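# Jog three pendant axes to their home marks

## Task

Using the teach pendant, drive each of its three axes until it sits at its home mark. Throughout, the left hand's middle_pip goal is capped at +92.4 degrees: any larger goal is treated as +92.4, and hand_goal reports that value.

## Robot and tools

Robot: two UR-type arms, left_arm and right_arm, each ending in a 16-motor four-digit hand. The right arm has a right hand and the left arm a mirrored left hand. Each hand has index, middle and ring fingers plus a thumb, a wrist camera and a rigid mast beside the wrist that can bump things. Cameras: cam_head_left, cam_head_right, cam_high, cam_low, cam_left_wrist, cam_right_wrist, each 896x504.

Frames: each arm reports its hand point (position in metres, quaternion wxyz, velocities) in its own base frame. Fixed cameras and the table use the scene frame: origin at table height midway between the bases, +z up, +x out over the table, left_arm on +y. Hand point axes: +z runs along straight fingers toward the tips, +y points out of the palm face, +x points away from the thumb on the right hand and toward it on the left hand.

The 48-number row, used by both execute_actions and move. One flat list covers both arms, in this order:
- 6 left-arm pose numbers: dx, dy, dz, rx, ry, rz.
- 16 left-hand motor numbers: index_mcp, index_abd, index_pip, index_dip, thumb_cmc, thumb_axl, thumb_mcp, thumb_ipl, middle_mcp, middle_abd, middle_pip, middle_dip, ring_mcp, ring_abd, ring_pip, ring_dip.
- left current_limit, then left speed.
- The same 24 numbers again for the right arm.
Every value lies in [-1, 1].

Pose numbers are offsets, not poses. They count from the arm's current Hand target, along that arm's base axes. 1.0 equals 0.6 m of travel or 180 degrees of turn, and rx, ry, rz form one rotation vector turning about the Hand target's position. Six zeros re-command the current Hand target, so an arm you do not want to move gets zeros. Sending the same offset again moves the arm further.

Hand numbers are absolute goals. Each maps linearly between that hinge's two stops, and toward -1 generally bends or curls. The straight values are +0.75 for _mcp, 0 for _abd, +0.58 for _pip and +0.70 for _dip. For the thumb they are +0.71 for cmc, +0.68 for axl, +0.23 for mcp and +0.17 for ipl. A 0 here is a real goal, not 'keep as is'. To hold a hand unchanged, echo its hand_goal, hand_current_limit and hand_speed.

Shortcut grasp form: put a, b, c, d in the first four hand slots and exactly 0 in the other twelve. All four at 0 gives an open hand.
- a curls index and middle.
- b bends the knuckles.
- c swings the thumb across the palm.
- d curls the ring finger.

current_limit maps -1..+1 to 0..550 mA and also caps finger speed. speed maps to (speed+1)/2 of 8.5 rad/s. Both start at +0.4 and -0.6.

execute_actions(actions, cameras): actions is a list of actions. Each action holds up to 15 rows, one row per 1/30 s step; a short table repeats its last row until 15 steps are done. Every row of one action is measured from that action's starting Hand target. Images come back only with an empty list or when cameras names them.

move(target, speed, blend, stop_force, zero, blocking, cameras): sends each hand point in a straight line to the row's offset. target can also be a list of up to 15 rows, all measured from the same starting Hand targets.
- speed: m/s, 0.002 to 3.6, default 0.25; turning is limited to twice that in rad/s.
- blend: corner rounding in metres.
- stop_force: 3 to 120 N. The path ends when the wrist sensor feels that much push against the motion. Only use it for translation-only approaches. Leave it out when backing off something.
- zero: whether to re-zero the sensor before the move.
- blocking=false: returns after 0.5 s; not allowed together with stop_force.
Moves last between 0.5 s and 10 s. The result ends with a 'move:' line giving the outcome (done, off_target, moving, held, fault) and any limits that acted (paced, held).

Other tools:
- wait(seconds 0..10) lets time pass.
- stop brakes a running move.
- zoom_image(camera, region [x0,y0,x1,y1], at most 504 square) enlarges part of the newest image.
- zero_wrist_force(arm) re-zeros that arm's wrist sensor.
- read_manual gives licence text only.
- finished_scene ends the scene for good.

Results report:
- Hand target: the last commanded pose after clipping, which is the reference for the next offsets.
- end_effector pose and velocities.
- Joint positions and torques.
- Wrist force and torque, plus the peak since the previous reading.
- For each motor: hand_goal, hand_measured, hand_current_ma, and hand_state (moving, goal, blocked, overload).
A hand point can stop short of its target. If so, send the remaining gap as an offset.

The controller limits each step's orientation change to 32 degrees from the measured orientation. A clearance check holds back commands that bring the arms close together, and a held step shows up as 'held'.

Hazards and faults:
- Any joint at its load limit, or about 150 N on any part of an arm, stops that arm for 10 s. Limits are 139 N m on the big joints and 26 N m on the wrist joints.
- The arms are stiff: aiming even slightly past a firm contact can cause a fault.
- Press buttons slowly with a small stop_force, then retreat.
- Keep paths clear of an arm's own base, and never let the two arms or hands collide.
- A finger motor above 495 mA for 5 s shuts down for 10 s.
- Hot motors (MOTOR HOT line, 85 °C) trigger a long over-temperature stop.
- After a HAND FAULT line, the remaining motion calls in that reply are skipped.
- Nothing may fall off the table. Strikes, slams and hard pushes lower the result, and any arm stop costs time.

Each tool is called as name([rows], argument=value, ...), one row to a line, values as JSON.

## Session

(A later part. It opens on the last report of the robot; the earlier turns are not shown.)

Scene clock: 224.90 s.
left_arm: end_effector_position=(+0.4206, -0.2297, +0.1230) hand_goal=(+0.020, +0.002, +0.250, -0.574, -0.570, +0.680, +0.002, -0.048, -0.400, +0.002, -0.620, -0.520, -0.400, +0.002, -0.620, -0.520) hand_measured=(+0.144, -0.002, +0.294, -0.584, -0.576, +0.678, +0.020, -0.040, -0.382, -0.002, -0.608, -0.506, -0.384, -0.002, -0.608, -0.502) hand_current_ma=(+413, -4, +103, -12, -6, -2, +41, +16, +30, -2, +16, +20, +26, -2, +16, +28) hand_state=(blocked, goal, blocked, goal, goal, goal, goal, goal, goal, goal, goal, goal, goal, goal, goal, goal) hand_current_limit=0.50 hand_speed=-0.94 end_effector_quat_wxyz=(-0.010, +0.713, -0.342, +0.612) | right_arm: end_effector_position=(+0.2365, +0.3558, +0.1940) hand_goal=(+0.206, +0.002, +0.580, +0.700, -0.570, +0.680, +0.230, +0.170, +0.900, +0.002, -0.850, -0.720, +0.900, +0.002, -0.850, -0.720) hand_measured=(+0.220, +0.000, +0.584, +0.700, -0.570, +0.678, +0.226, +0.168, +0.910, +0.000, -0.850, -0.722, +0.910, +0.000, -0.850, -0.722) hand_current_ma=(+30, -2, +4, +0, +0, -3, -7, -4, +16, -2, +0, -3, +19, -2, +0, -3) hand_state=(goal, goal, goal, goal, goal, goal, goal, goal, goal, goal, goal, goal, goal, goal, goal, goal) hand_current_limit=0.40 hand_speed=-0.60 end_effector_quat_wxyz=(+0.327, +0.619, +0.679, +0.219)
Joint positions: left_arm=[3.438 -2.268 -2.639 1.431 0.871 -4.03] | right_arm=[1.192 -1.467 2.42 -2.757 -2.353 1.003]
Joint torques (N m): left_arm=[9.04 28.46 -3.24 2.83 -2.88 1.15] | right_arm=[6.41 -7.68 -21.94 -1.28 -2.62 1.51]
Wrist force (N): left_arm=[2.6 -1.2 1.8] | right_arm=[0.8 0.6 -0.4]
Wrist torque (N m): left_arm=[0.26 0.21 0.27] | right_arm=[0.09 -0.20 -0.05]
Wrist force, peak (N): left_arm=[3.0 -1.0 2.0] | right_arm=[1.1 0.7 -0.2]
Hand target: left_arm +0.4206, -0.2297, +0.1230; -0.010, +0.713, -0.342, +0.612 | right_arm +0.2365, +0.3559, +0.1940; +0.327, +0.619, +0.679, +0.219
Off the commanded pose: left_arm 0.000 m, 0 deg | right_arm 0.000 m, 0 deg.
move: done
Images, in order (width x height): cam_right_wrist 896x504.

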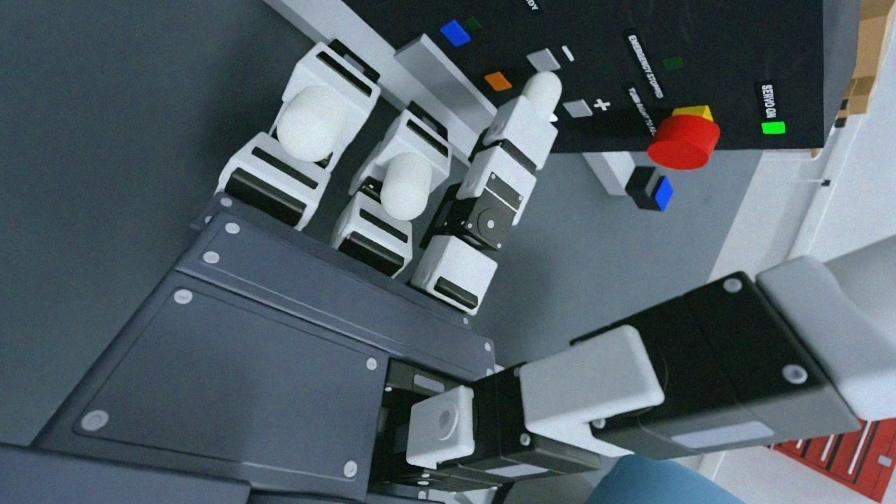

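move(target=[0,0,0,0,0,0, 0.02,0.001,0.25,-0.575,-0.571,0.68,0.001,-0.049,-0.40,0.001,-0.62,-0.52,-0.40,0.001,-0.62,-0.52, 0.5,-0.94, 0.03,0.0013,0,0,0,0, 0.205,0.001,0.58,0.70,-0.57,0.68,0.23,0.17,0.90,0.001,-0.85,-0.72,0.90,0.001,-0.85,-0.72, 0.4,-0.6], speed=0.012, stop_force=3, cameras=["cam_high"])

zoom_image(camera="cam_high", region=[450, 300, 610, 370])

wait(seconds=10, cameras=["cam_high"])

zoom_image(camera="cam_high", region=[450, 300, 610, 370])

wait(seconds=10, cameras=["cam_high"])

move(target=[0,0,0,0,0,0, 0.02,0.001,0.25,-0.575,-0.571,0.68,0.001,-0.049,-0.40,0.001,-0.62,-0.52,-0.40,0.001,-0.62,-0.52, 0.5,-0.94, -0.02,-0.0009,0,0,0,0, 0.205,0.001,0.58,0.70,-0.57,0.68,0.23,0.17,0.90,0.001,-0.85,-0.72,0.90,0.001,-0.85,-0.72, 0.4,-0.6], speed=0.05, cameras=["cam_high", "cam_low"])

zoom_image(camera="cam_high", region=[450, 300, 610, 370])

Scene clock: 227.67 s.
left_arm: end_effector_position=(+0.4206, -0.2297, +0.1230) hand_goal=(+0.020, +0.002, +0.250, -0.574, -0.570, +0.680, +0.002, -0.048, -0.400, +0.002, -0.620, -0.520, -0.400, +0.002, -0.620, -0.520) hand_measured=(+0.144, -0.002, +0.294, -0.584, -0.576, +0.678, +0.020, -0.040, -0.382, -0.002, -0.608, -0.506, -0.384, -0.002, -0.608, -0.502) hand_current_ma=(+413, -4, +103, -12, -6, -2, +41, +16, +30, -2, +16, +20, +26, -2, +16, +28) hand_state=(blocked, goal, blocked, goal, goal, goal, goal, goal, goal, goal, goal, goal, goal, goal, goal, goal) hand_current_limit=0.50 hand_speed=-0.94 end_effector_quat_wxyz=(-0.010, +0.713, -0.342, +0.612) | right_arm: end_effector_position=(+0.2469, +0.3563, +0.1940) hand_goal=(+0.206, +0.002, +0.580, +0.700, -0.570, +0.680, +0.230, +0.170, +0.900, +0.002, -0.850, -0.720, +0.900, +0.002, -0.850, -0.720) hand_measured=(+0.220, +0.000, +0.582, +0.700, -0.570, +0.678, +0.226, +0.168, +0.910, +0.000, -0.850, -0.722, +0.910, +0.000, -0.850, -0.722) hand_current_ma=(+29, -2, +3, +0, +0, -3, -7, -4, +16, -2, +0, -3, +19, -2, +0, -3) hand_state=(goal, goal, goal, goal, goal, goal, goal, goal, goal, goal, goal, goal, goal, goal, goal, goal) hand_current_limit=0.40 hand_speed=-0.60 end_effector_quat_wxyz=(+0.327, +0.619, +0.679, +0.219)
Joint positions: left_arm=[3.438 -2.268 -2.639 1.431 0.871 -4.03] | right_arm=[1.166 -1.457 2.418 -2.79 -2.347 0.969]
Joint torques (N m): left_arm=[8.38 28.47 -3.35 2.92 -2.91 1.14] | right_arm=[5.58 -34.55 -10.42 -1.38 -2.96 1.42]
Wrist force (N): left_arm=[2.7 -1.2 1.8] | right_arm=[0.4 -2.3 -3.3]
Wrist torque (N m): left_arm=[0.27 0.18 0.28] | right_arm=[0.26 -0.19 0.01]
Wrist force, peak (N): left_arm=[3.1 -1.1 2.0] | right_arm=[0.5 -7.7 -9.0]
Hand target: left_arm +0.4206, -0.2297, +0.1230; -0.010, +0.713, -0.342, +0.612 | right_arm +0.2469, +0.3563, +0.1940; +0.327, +0.619, +0.679, +0.219 (not the last commanded pose)
Off the commanded pose: left_arm 0.000 m, 0 deg | right_arm 0.008 m, 0 deg.
move: contact (right_arm)
Images, in order (width x height): cam_high 896x504.

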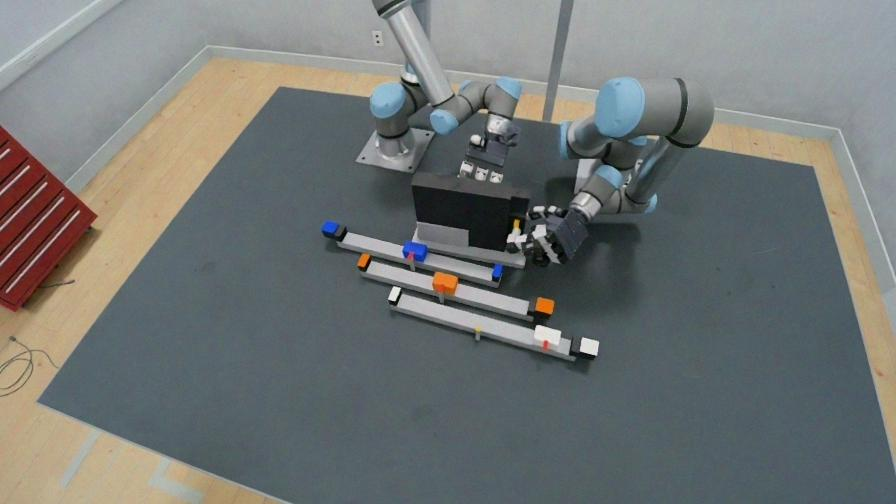

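Scaled by 3.150 from the camera's 896x504 image, which has a finer 1280x720 frame.

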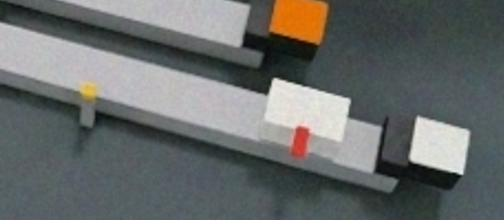

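Scene clock: 237.67 s.
left_arm: end_effector_position=(+0.4206, -0.2297, +0.1230) hand_goal=(+0.020, +0.002, +0.250, -0.574, -0.570, +0.680, +0.002, -0.048, -0.400, +0.002, -0.620, -0.520, -0.400, +0.002, -0.620, -0.520) hand_measured=(+0.144, -0.002, +0.294, -0.584, -0.576, +0.678, +0.020, -0.040, -0.382, -0.002, -0.608, -0.506, -0.384, -0.002, -0.608, -0.502) hand_current_ma=(+412, -4, +103, -12, -6, -2, +41, +16, +30, -2, +16, +20, +26, -2, +16, +28) hand_state=(blocked, goal, blocked, goal, goal, goal, goal, goal, goal, goal, goal, goal, goal, goal, goal, goal) hand_current_limit=0.50 hand_speed=-0.94 end_effector_quat_wxyz=(-0.010, +0.713, -0.342, +0.612) | right_arm: end_effector_position=(+0.2469, +0.3563, +0.1940) hand_goal=(+0.206, +0.002, +0.580, +0.700, -0.570, +0.680, +0.230, +0.170, +0.900, +0.002, -0.850, -0.720, +0.900, +0.002, -0.850, -0.720) hand_measured=(+0.220, +0.000, +0.582, +0.700, -0.570, +0.678, +0.226, +0.168, +0.910, +0.000, -0.850, -0.722, +0.910, +0.000, -0.850, -0.722) hand_current_ma=(+29, -2, +3, +0, +0, -3, -7, -4, +16, -2, +0, -3, +19, -2, +0, -3) hand_state=(goal, goal, goal, goal, goal, goal, goal, goal, goal, goal, goal, goal, goal, goal, goal, goal) hand_current_limit=0.40 hand_speed=-0.60 end_effector_quat_wxyz=(+0.327, +0.619, +0.679, +0.219)
Joint positions: left_arm=[3.438 -2.268 -2.639 1.431 0.871 -4.03] | right_arm=[1.166 -1.457 2.418 -2.79 -2.347 0.969]
Joint torques (N m): left_arm=[8.54 28.4 -1.96 2.76 -2.73 1.16] | right_arm=[4.69 -33.94 -9.76 -1.24 -2.01 1.27]
Wrist force (N): left_arm=[2.9 -1.0 1.9] | right_arm=[0.4 -2.5 -3.2]
Wrist torque (N m): left_arm=[0.28 0.16 0.30] | right_arm=[0.23 -0.19 0.01]
Wrist force, peak (N): left_arm=[3.1 -1.1 2.2] | right_arm=[0.8 -2.5 -3.4]
Hand target: left_arm +0.4206, -0.2297, +0.1230; -0.010, +0.713, -0.342, +0.612 | right_arm +0.2469, +0.3563, +0.1940; +0.327, +0.619, +0.679, +0.219 (not the last commanded pose)
Off the commanded pose: left_arm 0.000 m, 0 deg | right_arm 0.008 m, 0 deg.
wait: 10.00 s; at rest by 0.17 s
Images, in order (width x height): cam_high 896x504.

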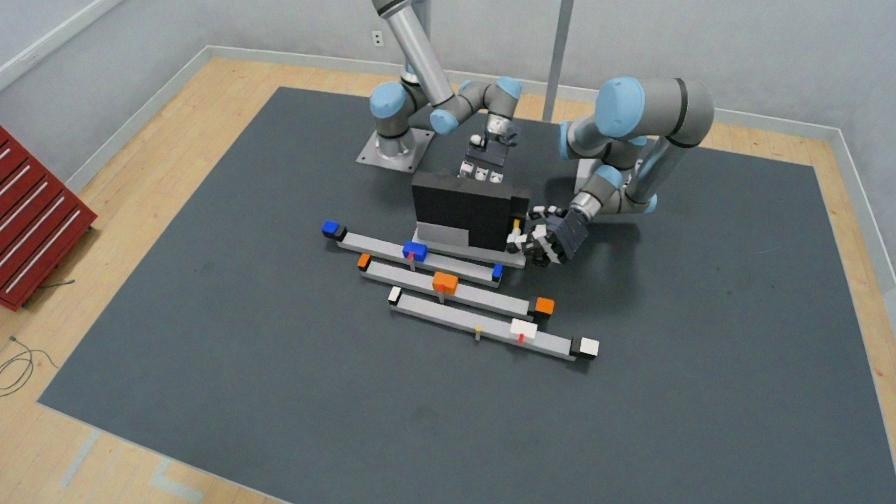

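Scaled by 3.150 from the camera's 896x504 image, which has a finer 1280x720 frame.

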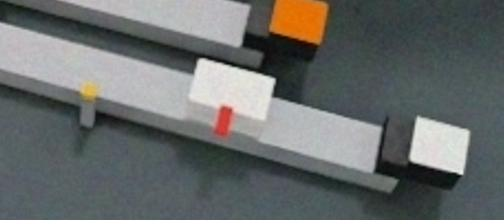

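Scene clock: 247.67 s.
left_arm: end_effector_position=(+0.4206, -0.2297, +0.1230) hand_goal=(+0.020, +0.002, +0.250, -0.574, -0.570, +0.680, +0.002, -0.048, -0.400, +0.002, -0.620, -0.520, -0.400, +0.002, -0.620, -0.520) hand_measured=(+0.144, -0.002, +0.294, -0.584, -0.576, +0.678, +0.020, -0.040, -0.382, -0.002, -0.608, -0.506, -0.384, -0.002, -0.608, -0.502) hand_current_ma=(+413, -4, +103, -12, -6, -2, +41, +16, +30, -2, +16, +20, +26, -2, +16, +28) hand_state=(blocked, goal, blocked, goal, goal, goal, goal, goal, goal, goal, goal, goal, goal, goal, goal, goal) hand_current_limit=0.50 hand_speed=-0.94 end_effector_quat_wxyz=(-0.010, +0.713, -0.342, +0.612) | right_arm: end_effector_position=(+0.2469, +0.3563, +0.1940) hand_goal=(+0.206, +0.002, +0.580, +0.700, -0.570, +0.680, +0.230, +0.170, +0.900, +0.002, -0.850, -0.720, +0.900, +0.002, -0.850, -0.720) hand_measured=(+0.220, +0.000, +0.582, +0.700, -0.570, +0.678, +0.226, +0.168, +0.910, +0.000, -0.850, -0.722, +0.910, +0.000, -0.850, -0.722) hand_current_ma=(+29, -2, +3, +0, +0, -3, -7, -4, +16, -2, +0, -3, +19, -2, +0, -3) hand_state=(goal, goal, goal, goal, goal, goal, goal, goal, goal, goal, goal, goal, goal, goal, goal, goal) hand_current_limit=0.40 hand_speed=-0.60 end_effector_quat_wxyz=(+0.327, +0.619, +0.679, +0.219)
Joint positions: left_arm=[3.438 -2.268 -2.639 1.431 0.871 -4.03] | right_arm=[1.166 -1.457 2.418 -2.79 -2.347 0.969]
Joint torques (N m): left_arm=[8.82 28.39 -2.64 2.44 -2.44 1.2] | right_arm=[4.59 -34.3 -10.16 -1.37 -1.06 1.12]
Wrist force (N): left_arm=[2.8 -1.2 1.9] | right_arm=[0.6 -2.2 -3.0]
Wrist torque (N m): left_arm=[0.26 0.17 0.29] | right_arm=[0.25 -0.22 0.03]
Wrist force, peak (N): left_arm=[3.0 -1.3 2.2] | right_arm=[0.7 -2.6 -3.5]
Hand target: left_arm +0.4206, -0.2297, +0.1230; -0.010, +0.713, -0.342, +0.612 | right_arm +0.2469, +0.3563, +0.1940; +0.327, +0.619, +0.679, +0.219 (not the last commanded pose)
Off the commanded pose: left_arm 0.000 m, 0 deg | right_arm 0.008 m, 0 deg.
wait: 10.00 s; at rest by 0.17 s
Images, in order (width x height): cam_high 896x504.

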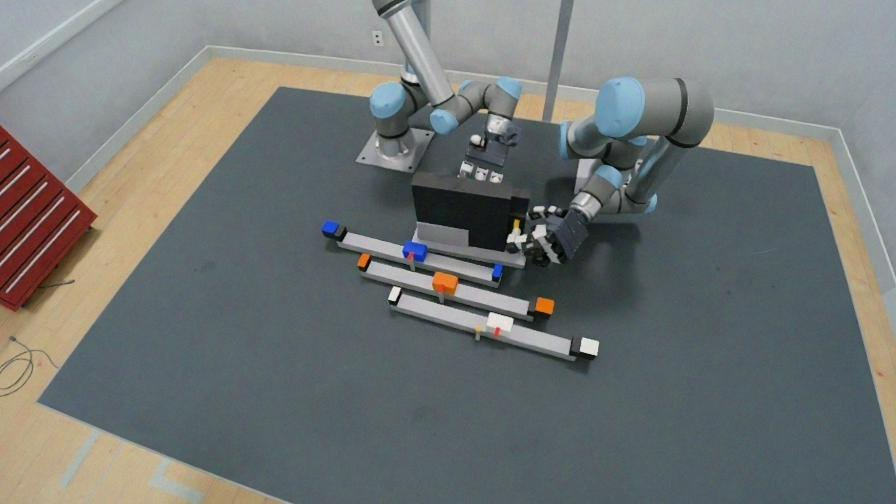

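Scene clock: 248.50 s.
left_arm: end_effector_position=(+0.4206, -0.2297, +0.1230) hand_goal=(+0.020, +0.002, +0.250, -0.574, -0.570, +0.680, +0.002, -0.048, -0.400, +0.002, -0.620, -0.520, -0.400, +0.002, -0.620, -0.520) hand_measured=(+0.144, -0.002, +0.294, -0.584, -0.576, +0.678, +0.020, -0.040, -0.382, -0.002, -0.608, -0.506, -0.384, -0.002, -0.608, -0.502) hand_current_ma=(+412, -4, +103, -12, -6, -2, +41, +16, +30, -2, +16, +20, +26, -2, +16, +28) hand_state=(blocked, goal, blocked, goal, goal, goal, goal, goal, goal, goal, goal, goal, goal, goal, goal, goal) hand_current_limit=0.50 hand_speed=-0.94 end_effector_quat_wxyz=(-0.010, +0.713, -0.342, +0.612) | right_arm: end_effector_position=(+0.2349, +0.3558, +0.1940) hand_goal=(+0.206, +0.002, +0.580, +0.700, -0.570, +0.680, +0.230, +0.170, +0.900, +0.002, -0.850, -0.720, +0.900, +0.002, -0.850, -0.720) hand_measured=(+0.220, +0.000, +0.582, +0.700, -0.570, +0.678, +0.226, +0.168, +0.910, +0.000, -0.850, -0.722, +0.910, +0.000, -0.850, -0.722) hand_current_ma=(+29, -2, +3, +0, +0, -3, -7, -4, +16, -2, +0, -3, +19, -2, +0, -3) hand_state=(goal, goal, goal, goal, goal, goal, goal, goal, goal, goal, goal, goal, goal, goal, goal, goal) hand_current_limit=0.40 hand_speed=-0.60 end_effector_quat_wxyz=(+0.327, +0.619, +0.679, +0.219)
Joint positions: left_arm=[3.438 -2.268 -2.639 1.431 0.871 -4.03] | right_arm=[1.196 -1.469 2.42 -2.752 -2.354 1.009]
Joint torques (N m): left_arm=[9.31 28.6 -2.69 2.38 -2.4 1.07] | right_arm=[6.48 -33.82 -13.65 -1.33 -2.62 1.46]
Wrist force (N): left_arm=[2.6 -1.1 1.8] | right_arm=[0.5 0.1 0.0]
Wrist torque (N m): left_arm=[0.28 0.20 0.27] | right_arm=[0.00 -0.17 -0.08]
Wrist force, peak (N): left_arm=[3.2 -1.3 1.9] | right_arm=[0.8 -2.2 -3.3]
Hand target: left_arm +0.4206, -0.2297, +0.1230; -0.010, +0.713, -0.342, +0.612 | right_arm +0.2349, +0.3558, +0.1940; +0.327, +0.619, +0.679, +0.219
Off the commanded pose: left_arm 0.000 m, 0 deg | right_arm 0.000 m, 0 deg.
move: done
Images, in order (width x height): cam_high 896x504, cam_low 896x504.

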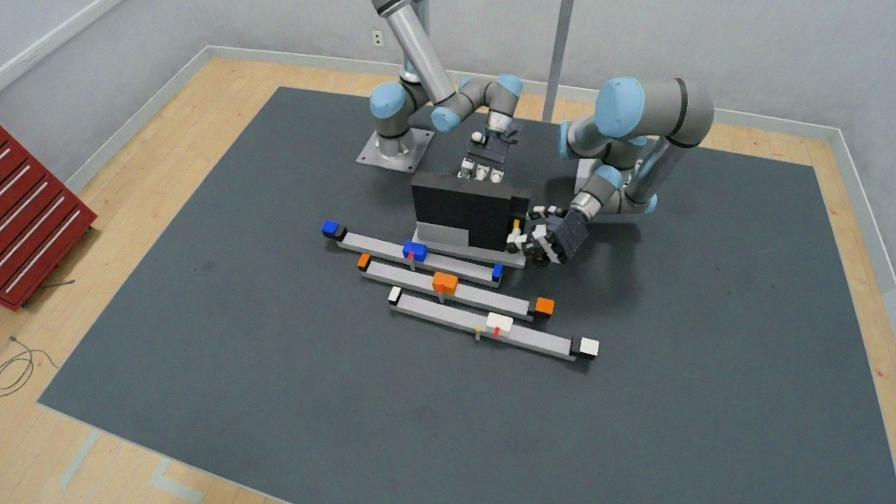

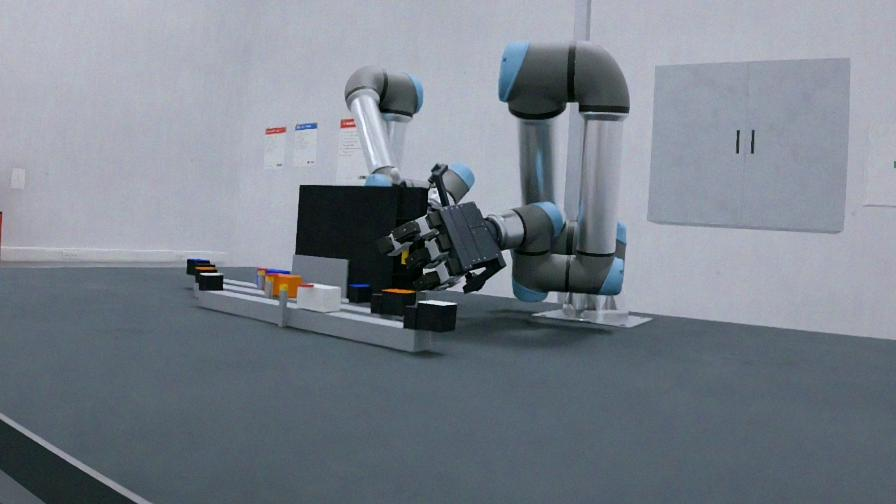

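Scaled by 3.150 from the camera's 896x504 image, which has a finer 1280x720 frame.

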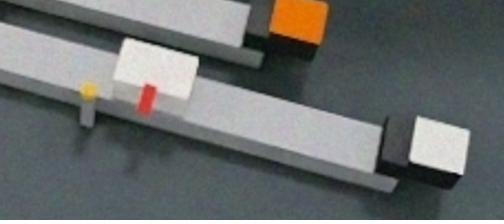

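move(target=[0,0,0,0,0,0,0.02,0.001,0.25,-0.575,-0.571,0.68,0.001,-0.049,-0.40,0.001,-0.62,-0.52,-0.40,0.001,-0.62,-0.52,0.5,-0.94,0.02,0.0009,0,0,0,0,0.205,0.001,0.58,0.70,-0.57,0.68,0.23,0.17,0.90,0.001,-0.85,-0.72,0.90,0.001,-0.85,-0.72,0.4,-0.6], speed=0.03)

wait(seconds=2.0, cameras=["cam_high"])

wait(seconds=3.0)

move(target=[0,0,0,0,0,0,0.02,0.001,0.25,-0.575,-0.571,0.68,0.001,-0.049,-0.40,0.001,-0.62,-0.52,-0.40,0.001,-0.62,-0.52,0.5,-0.94,-0.02,-0.0009,0,0,0,0,0.205,0.001,0.58,0.70,-0.57,0.68,0.23,0.17,0.90,0.001,-0.85,-0.72,0.90,0.001,-0.85,-0.72,0.4,-0.6], speed=0.05, cameras=["cam_high", "cam_low"])

Scene clock: 252.23 s.
left_arm: end_effector_position=(+0.4206, -0.2297, +0.1230) hand_goal=(+0.020, +0.002, +0.250, -0.574, -0.570, +0.680, +0.002, -0.048, -0.400, +0.002, -0.620, -0.520, -0.400, +0.002, -0.620, -0.520) hand_measured=(+0.144, -0.002, +0.294, -0.584, -0.576, +0.678, +0.020, -0.040, -0.382, -0.002, -0.608, -0.506, -0.384, -0.002, -0.608, -0.502) hand_current_ma=(+413, -4, +103, -12, -6, -2, +41, +16, +30, -2, +16, +20, +26, -2, +16, +28) hand_state=(blocked, goal, blocked, goal, goal, goal, goal, goal, goal, goal, goal, goal, goal, goal, goal, goal) hand_current_limit=0.50 hand_speed=-0.94 end_effector_quat_wxyz=(-0.010, +0.713, -0.342, +0.612) | right_arm: end_effector_position=(+0.2468, +0.3563, +0.1940) hand_goal=(+0.206, +0.002, +0.580, +0.700, -0.570, +0.680, +0.230, +0.170, +0.900, +0.002, -0.850, -0.720, +0.900, +0.002, -0.850, -0.720) hand_measured=(+0.220, +0.000, +0.582, +0.700, -0.570, +0.678, +0.226, +0.168, +0.910, +0.000, -0.850, -0.722, +0.910, +0.000, -0.850, -0.722) hand_current_ma=(+29, -2, +3, +0, +0, -3, -7, -4, +16, -2, +0, -3, +19, -2, +0, -3) hand_state=(goal, goal, goal, goal, goal, goal, goal, goal, goal, goal, goal, goal, goal, goal, goal, goal) hand_current_limit=0.40 hand_speed=-0.60 end_effector_quat_wxyz=(+0.327, +0.619, +0.679, +0.219)
Joint positions: left_arm=[3.438 -2.268 -2.639 1.431 0.871 -4.03] | right_arm=[1.166 -1.457 2.418 -2.79 -2.347 0.969]
Joint torques (N m): left_arm=[9.33 28.62 -2.65 2.26 -2.31 1.1] | right_arm=[-7.81 -8.04 -23.02 -4.58 -0.11 -1.51]
Wrist force (N): left_arm=[2.8 -1.3 2.0] | right_arm=[0.6 -0.9 -2.4]
Wrist torque (N m): left_arm=[0.23 0.18 0.30] | right_arm=[0.24 -0.21 0.09]
Wrist force, peak (N): left_arm=[3.1 -1.2 1.9] | right_arm=[0.6 -0.9 -2.4]
Hand target: left_arm +0.4206, -0.2297, +0.1230; -0.010, +0.713, -0.342, +0.612 | right_arm +0.2469, +0.3563, +0.1940; +0.327, +0.619, +0.679, +0.219
Off the commanded pose: left_arm 0.000 m, 0 deg | right_arm 0.000 m, 0 deg.
move: done

Scene clock: 254.23 s.
left_arm: end_effector_position=(+0.4206, -0.2297, +0.1230) hand_goal=(+0.020, +0.002, +0.250, -0.574, -0.570, +0.680, +0.002, -0.048, -0.400, +0.002, -0.620, -0.520, -0.400, +0.002, -0.620, -0.520) hand_measured=(+0.144, -0.002, +0.294, -0.584, -0.576, +0.678, +0.020, -0.040, -0.382, -0.002, -0.608, -0.506, -0.384, -0.002, -0.608, -0.502) hand_current_ma=(+412, -4, +103, -12, -6, -2, +41, +16, +30, -2, +16, +20, +26, -2, +16, +28) hand_state=(blocked, goal, blocked, goal, goal, goal, goal, goal, goal, goal, goal, goal, goal, goal, goal, goal) hand_current_limit=0.50 hand_speed=-0.94 end_effector_quat_wxyz=(-0.010, +0.713, -0.342, +0.612) | right_arm: end_effector_position=(+0.2469, +0.3563, +0.1940) hand_goal=(+0.206, +0.002, +0.580, +0.700, -0.570, +0.680, +0.230, +0.170, +0.900, +0.002, -0.850, -0.720, +0.900, +0.002, -0.850, -0.720) hand_measured=(+0.220, +0.000, +0.582, +0.700, -0.570, +0.678, +0.226, +0.168, +0.910, +0.000, -0.850, -0.722, +0.910, +0.000, -0.850, -0.722) hand_current_ma=(+29, -2, +3, +0, +0, -3, -7, -4, +16, -2, +0, -3, +19, -2, +0, -3) hand_state=(goal, goal, goal, goal, goal, goal, goal, goal, goal, goal, goal, goal, goal, goal, goal, goal) hand_current_limit=0.40 hand_speed=-0.60 end_effector_quat_wxyz=(+0.327, +0.619, +0.679, +0.219)
Joint positions: left_arm=[3.438 -2.268 -2.639 1.431 0.871 -4.03] | right_arm=[1.166 -1.457 2.418 -2.79 -2.347 0.969]
Joint torques (N m): left_arm=[8.93 28.18 -2.16 2.21 -2.39 1.12] | right_arm=[-7.69 -8.41 -22.45 -4.47 -0.17 -1.4]
Wrist force (N): left_arm=[3.0 -1.3 1.8] | right_arm=[0.6 -1.0 -2.3]
Wrist torque (N m): left_arm=[0.25 0.15 0.31] | right_arm=[0.22 -0.21 0.09]
Wrist force, peak (N): left_arm=[3.0 -1.0 2.2] | right_arm=[0.7 -1.2 -2.6]
Hand target: left_arm +0.4206, -0.2297, +0.1230; -0.010, +0.713, -0.342, +0.612 | right_arm +0.2469, +0.3563, +0.1940; +0.327, +0.619, +0.679, +0.219
Off the commanded pose: left_arm 0.000 m, 0 deg | right_arm 0.000 m, 0 deg.
wait: 2.00 s; at rest by 0.17 s
Images, in order (width x height): cam_high 896x504.

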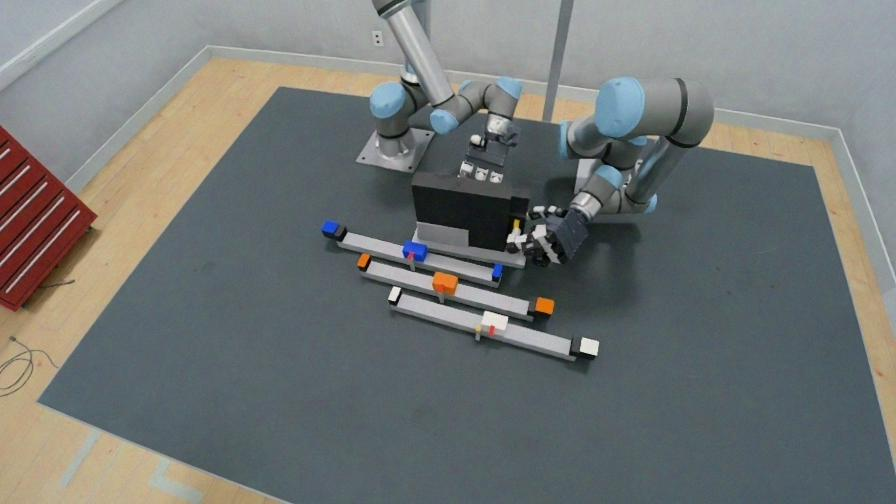

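Scene clock: 257.23 s.
left_arm: end_effector_position=(+0.4206, -0.2297, +0.1230) hand_goal=(+0.020, +0.002, +0.250, -0.574, -0.570, +0.680, +0.002, -0.048, -0.400, +0.002, -0.620, -0.520, -0.400, +0.002, -0.620, -0.520) hand_measured=(+0.144, -0.002, +0.294, -0.584, -0.576, +0.678, +0.020, -0.040, -0.382, -0.002, -0.608, -0.506, -0.384, -0.002, -0.608, -0.502) hand_current_ma=(+413, -4, +103, -12, -6, -2, +41, +16, +30, -2, +16, +20, +26, -2, +16, +28) hand_state=(blocked, goal, blocked, goal, goal, goal, goal, goal, goal, goal, goal, goal, goal, goal, goal, goal) hand_current_limit=0.50 hand_speed=-0.94 end_effector_quat_wxyz=(-0.010, +0.713, -0.342, +0.612) | right_arm: end_effector_position=(+0.2469, +0.3563, +0.1940) hand_goal=(+0.206, +0.002, +0.580, +0.700, -0.570, +0.680, +0.230, +0.170, +0.900, +0.002, -0.850, -0.720, +0.900, +0.002, -0.850, -0.720) hand_measured=(+0.220, +0.000, +0.582, +0.700, -0.570, +0.678, +0.226, +0.168, +0.910, +0.000, -0.850, -0.722, +0.910, +0.000, -0.850, -0.722) hand_current_ma=(+29, -2, +3, +0, +0, -3, -7, -4, +16, -2, +0, -3, +19, -2, +0, -3) hand_state=(goal, goal, goal, goal, goal, goal, goal, goal, goal, goal, goal, goal, goal, goal, goal, goal) hand_current_limit=0.40 hand_speed=-0.60 end_effector_quat_wxyz=(+0.327, +0.619, +0.679, +0.219)
Joint positions: left_arm=[3.438 -2.268 -2.639 1.431 0.871 -4.03] | right_arm=[1.166 -1.457 2.418 -2.79 -2.347 0.969]
Joint torques (N m): left_arm=[8.47 28.25 -2.25 2.23 -2.35 1.06] | right_arm=[-7.11 -7.57 -22.35 -4.42 -0.21 -1.24]
Wrist force (N): left_arm=[2.9 -1.2 2.1] | right_arm=[0.6 -1.1 -2.4]
Wrist torque (N m): left_arm=[0.24 0.18 0.30] | right_arm=[0.22 -0.21 0.08]
Wrist force, peak (N): left_arm=[3.2 -1.2 1.9] | right_arm=[0.5 -1.3 -2.6]
Hand target: left_arm +0.4206, -0.2297, +0.1230; -0.010, +0.713, -0.342, +0.612 | right_arm +0.2469, +0.3563, +0.1940; +0.327, +0.619, +0.679, +0.219
Off the commanded pose: left_arm 0.000 m, 0 deg | right_arm 0.000 m, 0 deg.
wait: 3.00 s; at rest by 0.17 s

Scene clock: 258.07 s.
left_arm: end_effector_position=(+0.4206, -0.2297, +0.1230) hand_goal=(+0.020, +0.002, +0.250, -0.574, -0.570, +0.680, +0.002, -0.048, -0.400, +0.002, -0.620, -0.520, -0.400, +0.002, -0.620, -0.520) hand_measured=(+0.144, -0.002, +0.294, -0.584, -0.576, +0.678, +0.020, -0.040, -0.382, -0.002, -0.608, -0.506, -0.384, -0.002, -0.608, -0.502) hand_current_ma=(+412, -4, +103, -12, -6, -2, +41, +16, +30, -2, +16, +20, +26, -2, +16, +28) hand_state=(blocked, goal, blocked, goal, goal, goal, goal, goal, goal, goal, goal, goal, goal, goal, goal, goal) hand_current_limit=0.50 hand_speed=-0.94 end_effector_quat_wxyz=(-0.010, +0.713, -0.342, +0.612) | right_arm: end_effector_position=(+0.2349, +0.3558, +0.1940) hand_goal=(+0.206, +0.002, +0.580, +0.700, -0.570, +0.680, +0.230, +0.170, +0.900, +0.002, -0.850, -0.720, +0.900, +0.002, -0.850, -0.720) hand_measured=(+0.220, +0.000, +0.582, +0.700, -0.570, +0.678, +0.226, +0.168, +0.910, +0.000, -0.850, -0.722, +0.910, +0.000, -0.850, -0.722) hand_current_ma=(+28, -1, +3, +0, +0, -3, -7, -4, +16, -2, +0, -3, +19, -2, +0, -3) hand_state=(goal, goal, goal, goal, goal, goal, goal, goal, goal, goal, goal, goal, goal, goal, goal, goal) hand_current_limit=0.40 hand_speed=-0.60 end_effector_quat_wxyz=(+0.327, +0.619, +0.679, +0.219)
Joint positions: left_arm=[3.438 -2.268 -2.639 1.431 0.871 -4.03] | right_arm=[1.196 -1.469 2.42 -2.752 -2.354 1.009]
Joint torques (N m): left_arm=[8.73 28.51 -2.21 2.11 -2.23 1.17] | right_arm=[7.29 -34.43 -13.7 -1.2 -2.48 1.42]
Wrist force (N): left_arm=[2.8 -1.0 2.1] | right_arm=[0.6 0.4 0.0]
Wrist torque (N m): left_arm=[0.26 0.18 0.29] | right_arm=[0.03 -0.18 -0.08]
Wrist force, peak (N): left_arm=[3.0 -1.2 2.0] | right_arm=[0.5 -1.2 -2.3]
Hand target: left_arm +0.4206, -0.2297, +0.1230; -0.010, +0.713, -0.342, +0.612 | right_arm +0.2349, +0.3558, +0.1940; +0.327, +0.619, +0.679, +0.219
Off the commanded pose: left_arm 0.000 m, 0 deg | right_arm 0.000 m, 0 deg.
move: done
Images, in order (width x height): cam_high 896x504, cam_low 896x504.

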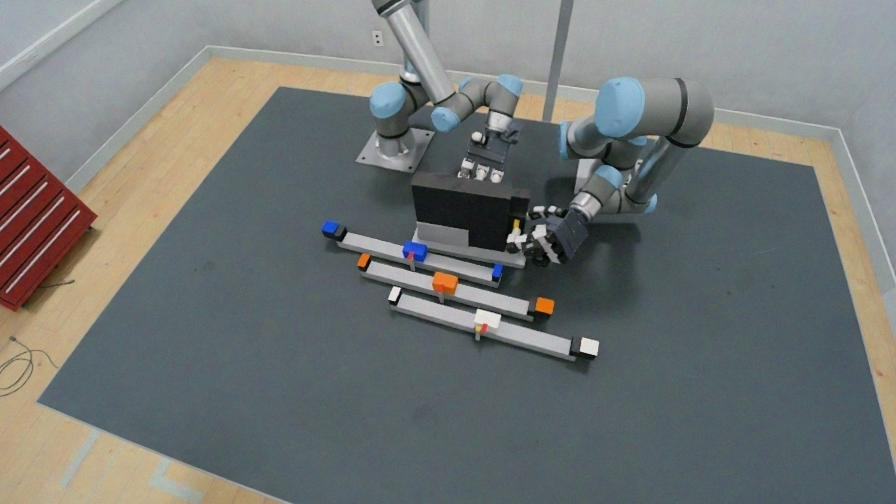

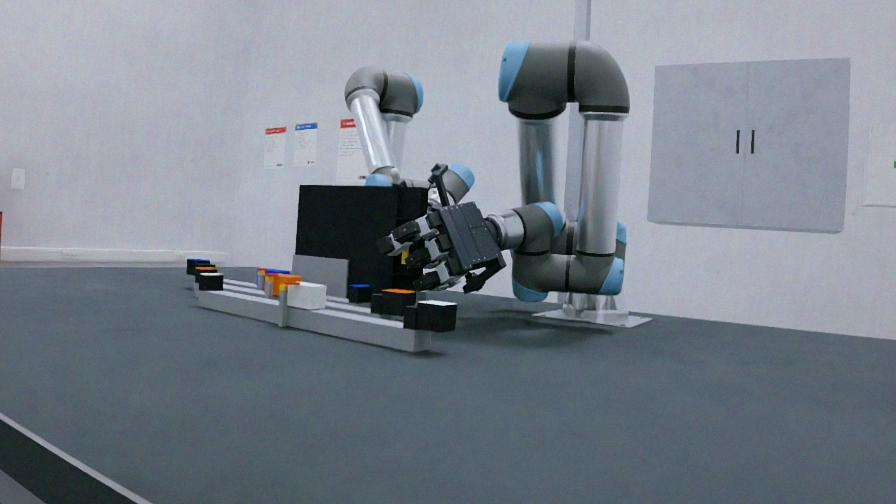

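zoom_image(camera="cam_high", region=[460, 305, 510, 355])

zoom_image(camera="cam_low", region=[240, 255, 320, 305])

Scaled by 10.080 from the camera's 896x504 image, which has a finer 1280x720 frame.

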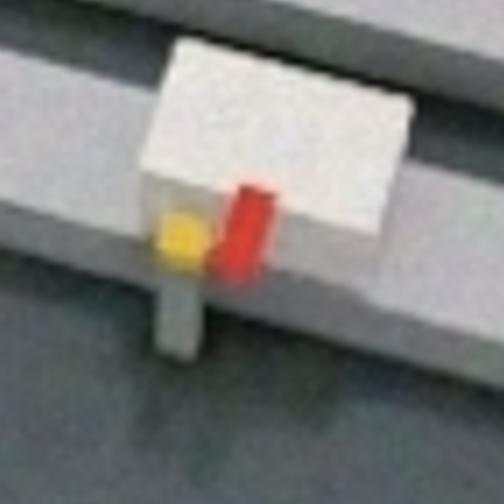

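Scaled by 6.300 from the camera's 896x504 image, which has a finer 1280x720 frame.

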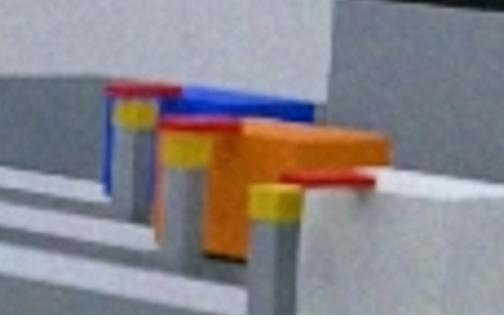

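move(target=[0,0,0,0,0,0,0.02,0.001,0.25,-0.575,-0.571,0.68,0.001,-0.049,-0.40,0.001,-0.62,-0.52,-0.40,0.001,-0.62,-0.52,0.5,-0.94,0.02,0.0009,0,0,0,0,0.205,0.001,0.58,0.70,-0.57,0.68,0.23,0.17,0.90,0.001,-0.85,-0.72,0.90,0.001,-0.85,-0.72,0.4,-0.6], speed=0.03)

wait(seconds=1.8)

move(target=[0,0,0,0,0,0,0.02,0.001,0.25,-0.575,-0.571,0.68,0.001,-0.049,-0.40,0.001,-0.62,-0.52,-0.40,0.001,-0.62,-0.52,0.5,-0.94,-0.02,-0.0009,0,0,0,0,0.205,0.001,0.58,0.70,-0.57,0.68,0.23,0.17,0.90,0.001,-0.85,-0.72,0.90,0.001,-0.85,-0.72,0.4,-0.6], speed=0.05, cameras=["cam_high", "cam_low"])

zoom_image(camera="cam_high", region=[460, 305, 510, 355])

zoom_image(camera="cam_low", region=[240, 255, 320, 305])

Scene clock: 260.20 s.
left_arm: end_effector_position=(+0.4206, -0.2297, +0.1230) hand_goal=(+0.020, +0.002, +0.250, -0.574, -0.570, +0.680, +0.002, -0.048, -0.400, +0.002, -0.620, -0.520, -0.400, +0.002, -0.620, -0.520) hand_measured=(+0.144, -0.002, +0.294, -0.584, -0.576, +0.678, +0.020, -0.040, -0.382, -0.002, -0.608, -0.506, -0.384, -0.002, -0.608, -0.502) hand_current_ma=(+412, -4, +103, -12, -6, -2, +41, +16, +30, -2, +16, +20, +26, -2, +16, +28) hand_state=(blocked, goal, blocked, goal, goal, goal, goal, goal, goal, goal, goal, goal, goal, goal, goal, goal) hand_current_limit=0.50 hand_speed=-0.94 end_effector_quat_wxyz=(-0.010, +0.713, -0.342, +0.612) | right_arm: end_effector_position=(+0.2468, +0.3563, +0.1940) hand_goal=(+0.206, +0.002, +0.580, +0.700, -0.570, +0.680, +0.230, +0.170, +0.900, +0.002, -0.850, -0.720, +0.900, +0.002, -0.850, -0.720) hand_measured=(+0.220, +0.000, +0.582, +0.700, -0.570, +0.678, +0.226, +0.168, +0.910, +0.000, -0.850, -0.722, +0.910, +0.000, -0.850, -0.722) hand_current_ma=(+28, -1, +3, +0, +0, -3, -7, -4, +16, -2, +0, -3, +19, -2, +0, -3) hand_state=(goal, goal, goal, goal, goal, goal, goal, goal, goal, goal, goal, goal, goal, goal, goal, goal) hand_current_limit=0.40 hand_speed=-0.60 end_effector_quat_wxyz=(+0.327, +0.619, +0.679, +0.219)
Joint positions: left_arm=[3.438 -2.268 -2.639 1.431 0.871 -4.03] | right_arm=[1.166 -1.457 2.418 -2.79 -2.347 0.969]
Joint torques (N m): left_arm=[8.99 28.02 -2.5 2.12 -2.24 1.12] | right_arm=[-8.01 -8.46 -22.46 -4.39 -0.18 -1.29]
Wrist force (N): left_arm=[2.8 -0.8 1.6] | right_arm=[0.3 -1.0 -2.3]
Wrist torque (N m): left_arm=[0.34 0.18 0.28] | right_arm=[0.21 -0.17 0.06]
Wrist force, peak (N): left_arm=[3.1 -1.2 2.0] | right_arm=[0.3 -1.0 -2.3]
Hand target: left_arm +0.4206, -0.2297, +0.1230; -0.010, +0.713, -0.342, +0.612 | right_arm +0.2469, +0.3563, +0.1940; +0.327, +0.619, +0.679, +0.219
Off the commanded pose: left_arm 0.000 m, 0 deg | right_arm 0.000 m, 0 deg.
move: done

Scene clock: 262.00 s.
left_arm: end_effector_position=(+0.4206, -0.2297, +0.1230) hand_goal=(+0.020, +0.002, +0.250, -0.574, -0.570, +0.680, +0.002, -0.048, -0.400, +0.002, -0.620, -0.520, -0.400, +0.002, -0.620, -0.520) hand_measured=(+0.144, -0.002, +0.294, -0.584, -0.576, +0.678, +0.020, -0.040, -0.382, -0.002, -0.608, -0.506, -0.384, -0.002, -0.608, -0.502) hand_current_ma=(+412, -4, +103, -12, -6, -2, +41, +16, +30, -2, +16, +20, +26, -2, +16, +28) hand_state=(blocked, goal, blocked, goal, goal, goal, goal, goal, goal, goal, goal, goal, goal, goal, goal, goal) hand_current_limit=0.50 hand_speed=-0.94 end_effector_quat_wxyz=(-0.010, +0.713, -0.342, +0.612) | right_arm: end_effector_position=(+0.2469, +0.3563, +0.1940) hand_goal=(+0.206, +0.002, +0.580, +0.700, -0.570, +0.680, +0.230, +0.170, +0.900, +0.002, -0.850, -0.720, +0.900, +0.002, -0.850, -0.720) hand_measured=(+0.220, +0.000, +0.582, +0.700, -0.570, +0.678, +0.226, +0.168, +0.910, +0.000, -0.850, -0.722, +0.910, +0.000, -0.850, -0.722) hand_current_ma=(+28, -1, +3, +0, +0, -3, -7, -4, +16, -2, +0, -3, +19, -2, +0, -3) hand_state=(goal, goal, goal, goal, goal, goal, goal, goal, goal, goal, goal, goal, goal, goal, goal, goal) hand_current_limit=0.40 hand_speed=-0.60 end_effector_quat_wxyz=(+0.327, +0.619, +0.679, +0.219)
Joint positions: left_arm=[3.438 -2.268 -2.639 1.431 0.871 -4.03] | right_arm=[1.166 -1.457 2.418 -2.79 -2.347 0.969]
Joint torques (N m): left_arm=[8.67 28.6 -1.95 2.29 -2.32 1.1] | right_arm=[-7.89 -7.99 -22.42 -4.44 -0.24 -1.3]
Wrist force (N): left_arm=[2.9 -1.1 1.9] | right_arm=[0.6 -1.1 -2.3]
Wrist torque (N m): left_arm=[0.28 0.17 0.30] | right_arm=[0.21 -0.21 0.08]
Wrist force, peak (N): left_arm=[3.1 -1.3 1.9] | right_arm=[0.7 -1.5 -2.5]
Hand target: left_arm +0.4206, -0.2297, +0.1230; -0.010, +0.713, -0.342, +0.612 | right_arm +0.2469, +0.3563, +0.1940; +0.327, +0.619, +0.679, +0.219
Off the commanded pose: left_arm 0.000 m, 0 deg | right_arm 0.000 m, 0 deg.
wait: 1.80 s; at rest by 0.17 s

Scene clock: 262.83 s.
left_arm: end_effector_position=(+0.4206, -0.2297, +0.1230) hand_goal=(+0.020, +0.002, +0.250, -0.574, -0.570, +0.680, +0.002, -0.048, -0.400, +0.002, -0.620, -0.520, -0.400, +0.002, -0.620, -0.520) hand_measured=(+0.144, -0.002, +0.294, -0.584, -0.576, +0.678, +0.020, -0.040, -0.382, -0.002, -0.608, -0.506, -0.384, -0.002, -0.608, -0.502) hand_current_ma=(+412, -4, +103, -12, -6, -2, +41, +16, +30, -2, +16, +20, +26, -2, +16, +28) hand_state=(blocked, goal, blocked, goal, goal, goal, goal, goal, goal, goal, goal, goal, goal, goal, goal, goal) hand_current_limit=0.50 hand_speed=-0.94 end_effector_quat_wxyz=(-0.010, +0.713, -0.342, +0.612) | right_arm: end_effector_position=(+0.2349, +0.3558, +0.1940) hand_goal=(+0.206, +0.002, +0.580, +0.700, -0.570, +0.680, +0.230, +0.170, +0.900, +0.002, -0.850, -0.720, +0.900, +0.002, -0.850, -0.720) hand_measured=(+0.220, +0.002, +0.582, +0.700, -0.570, +0.678, +0.226, +0.168, +0.910, +0.000, -0.850, -0.722, +0.910, +0.000, -0.850, -0.722) hand_current_ma=(+28, +0, +3, +0, +0, -3, -7, -4, +16, -2, +0, -3, +19, -2, +0, -3) hand_state=(goal, goal, goal, goal, goal, goal, goal, goal, goal, goal, goal, goal, goal, goal, goal, goal) hand_current_limit=0.40 hand_speed=-0.60 end_effector_quat_wxyz=(+0.327, +0.619, +0.679, +0.219)
Joint positions: left_arm=[3.438 -2.268 -2.639 1.431 0.871 -4.03] | right_arm=[1.196 -1.469 2.42 -2.752 -2.354 1.009]
Joint torques (N m): left_arm=[9.15 28.66 -2.51 2.18 -2.26 1.23] | right_arm=[7.25 -33.88 -13.24 -1.16 -2.61 1.55]
Wrist force (N): left_arm=[2.6 -1.4 1.7] | right_arm=[0.6 0.2 0.0]
Wrist torque (N m): left_arm=[0.25 0.20 0.28] | right_arm=[0.01 -0.19 -0.08]
Wrist force, peak (N): left_arm=[2.9 -1.3 2.0] | right_arm=[0.5 -1.1 -2.3]
Hand target: left_arm +0.4206, -0.2297, +0.1230; -0.010, +0.713, -0.342, +0.612 | right_arm +0.2349, +0.3558, +0.1940; +0.327, +0.619, +0.679, +0.219
Off the commanded pose: left_arm 0.000 m, 0 deg | right_arm 0.000 m, 0 deg.
move: done
Images, in order (width x height): cam_high 896x504, cam_low 896x504.

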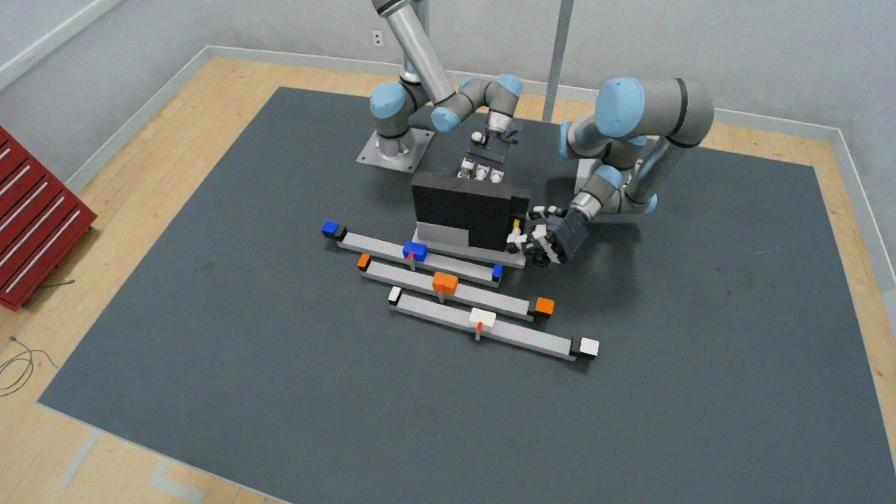

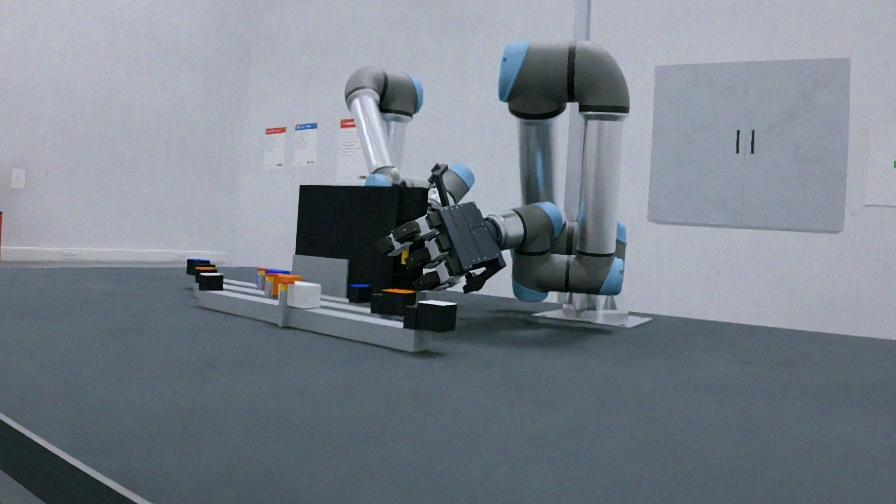

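Scaled by 10.080 from the camera's 896x504 image, which has a finer 1280x720 frame.

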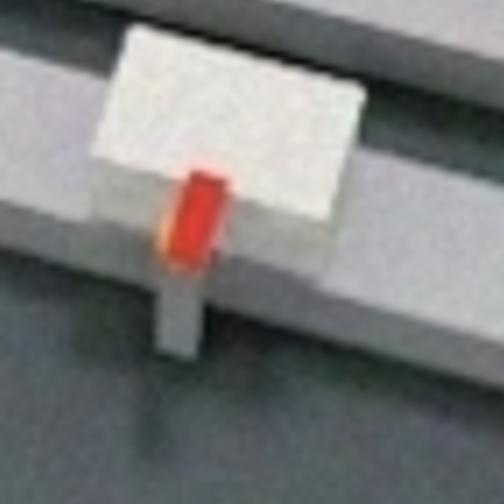

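Scaled by 6.300 from the camera's 896x504 image, which has a finer 1280x720 frame.

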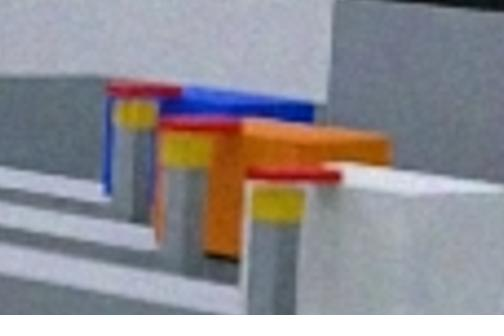

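zoom_image(camera="cam_high", region=[392, 235, 442, 285])

zoom_image(camera="cam_high", region=[420, 265, 470, 315])

Scaled by 10.080 from the camera's 896x504 image, which has a finer 1280x720 frame.

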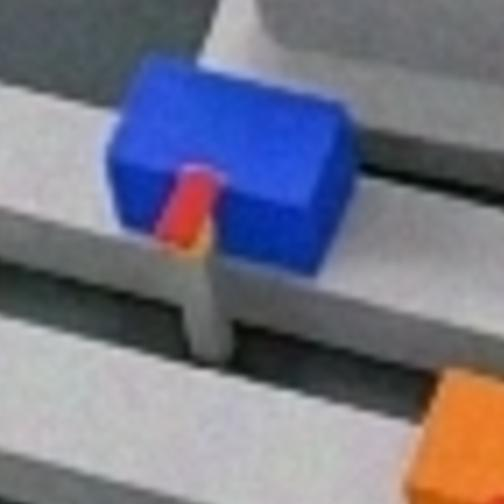

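Scaled by 10.080 from the camera's 896x504 image, which has a finer 1280x720 frame.

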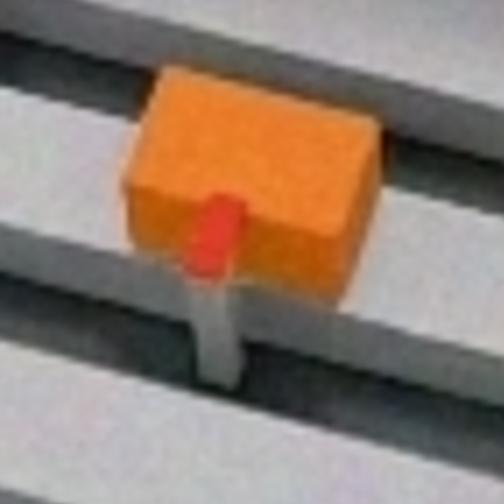

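wait(seconds=0.1, cameras=["cam_head_left", "cam_head_right", "cam_left_wrist", "cam_right_wrist"])

Scene clock: 267.97 s.
left_arm: end_effector_position=(+0.4206, -0.2297, +0.1230) hand_goal=(+0.020, +0.002, +0.250, -0.574, -0.570, +0.680, +0.002, -0.048, -0.400, +0.002, -0.620, -0.520, -0.400, +0.002, -0.620, -0.520) hand_measured=(+0.144, -0.002, +0.294, -0.584, -0.576, +0.678, +0.020, -0.040, -0.382, -0.002, -0.608, -0.506, -0.384, -0.002, -0.608, -0.502) hand_current_ma=(+412, -4, +103, -12, -6, -2, +41, +16, +30, -2, +16, +20, +26, -2, +16, +28) hand_state=(blocked, goal, blocked, goal, goal, goal, goal, goal, goal, goal, goal, goal, goal, goal, goal, goal) hand_current_limit=0.50 hand_speed=-0.94 end_effector_quat_wxyz=(-0.010, +0.713, -0.342, +0.612) | right_arm: end_effector_position=(+0.2349, +0.3558, +0.1940) hand_goal=(+0.206, +0.002, +0.580, +0.700, -0.570, +0.680, +0.230, +0.170, +0.900, +0.002, -0.850, -0.720, +0.900, +0.002, -0.850, -0.720) hand_measured=(+0.220, +0.002, +0.582, +0.700, -0.570, +0.678, +0.226, +0.168, +0.910, +0.000, -0.850, -0.722, +0.910, +0.000, -0.850, -0.722) hand_current_ma=(+28, +0, +3, +0, +0, -3, -7, -4, +16, -2, +0, -3, +19, -2, +0, -3) hand_state=(goal, goal, goal, goal, goal, goal, goal, goal, goal, goal, goal, goal, goal, goal, goal, goal) hand_current_limit=0.40 hand_speed=-0.60 end_effector_quat_wxyz=(+0.327, +0.619, +0.679, +0.219)
Joint positions: left_arm=[3.438 -2.268 -2.639 1.431 0.871 -4.03] | right_arm=[1.196 -1.469 2.42 -2.752 -2.354 1.009]
Joint torques (N m): left_arm=[9.07 28.51 -1.4 2.12 -2.15 1.09] | right_arm=[6.37 -33.65 -21.15 -1.19 -2.71 1.49]
Wrist force (N): left_arm=[3.1 -1.0 1.9] | right_arm=[0.7 0.3 -0.1]
Wrist torque (N m): left_arm=[0.28 0.15 0.31] | right_arm=[0.03 -0.19 -0.08]
Wrist force, peak (N): left_arm=[3.0 -1.4 2.1] | right_arm=[1.0 0.4 -0.1]
Hand target: left_arm +0.4206, -0.2297, +0.1230; -0.010, +0.713, -0.342, +0.612 | right_arm +0.2349, +0.3558, +0.1940; +0.327, +0.619, +0.679, +0.219
Off the commanded pose: left_arm 0.000 m, 0 deg | right_arm 0.000 m, 0 deg.
wait: 0.10 s; at rest from the start
Images, in order (width x height): cam_head_left 896x504, cam_head_right 896x504, cam_left_wrist 896x504, cam_right_wrist 896x504.

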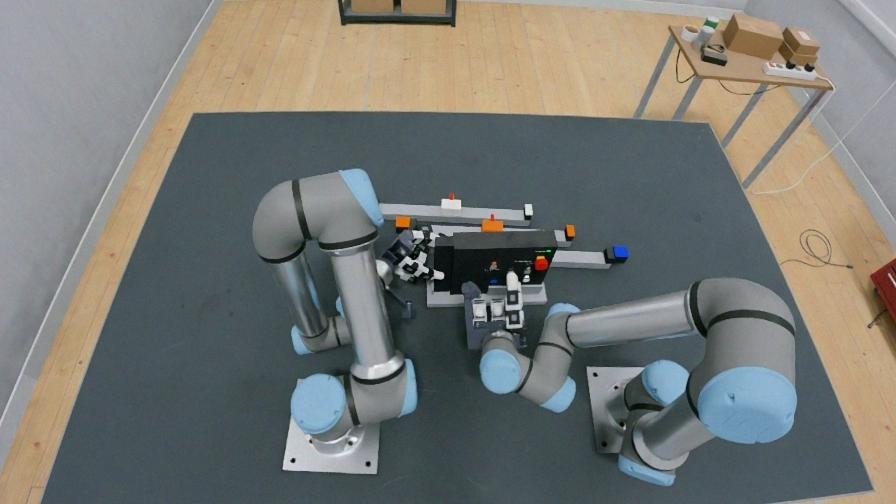

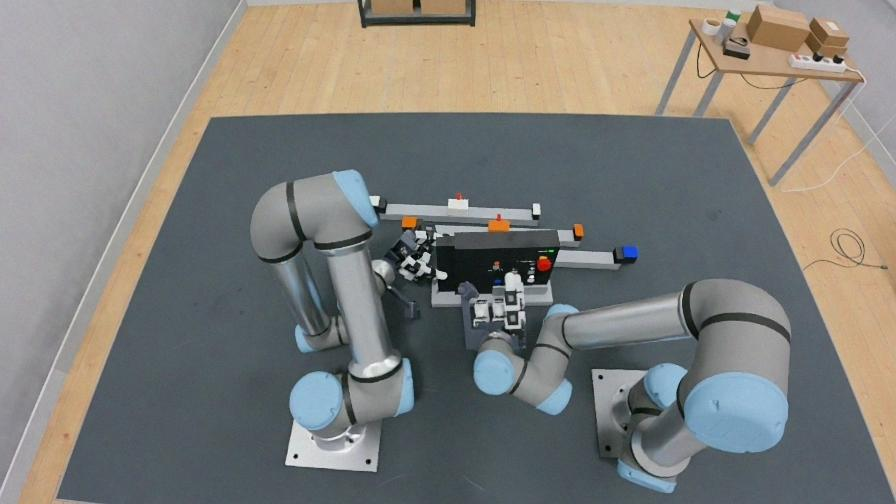

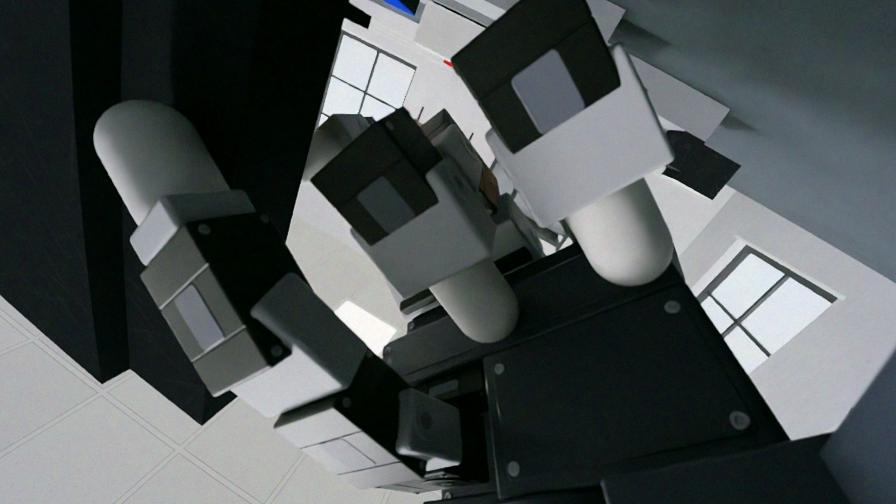

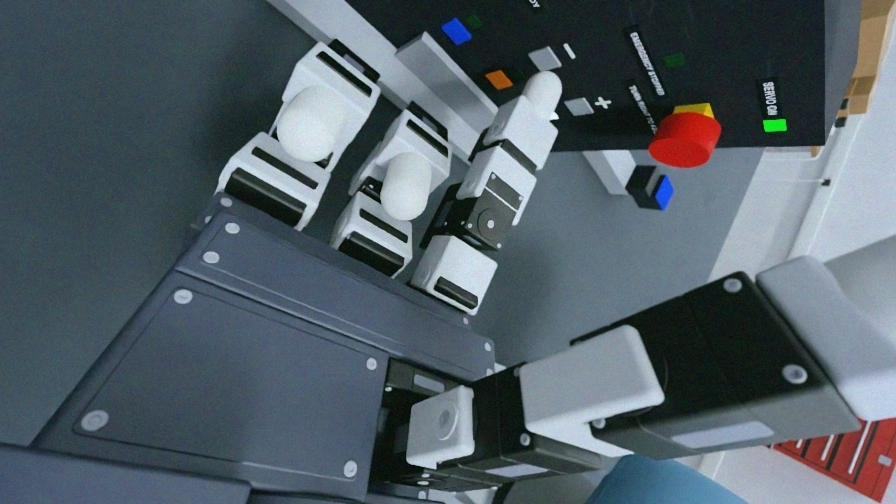

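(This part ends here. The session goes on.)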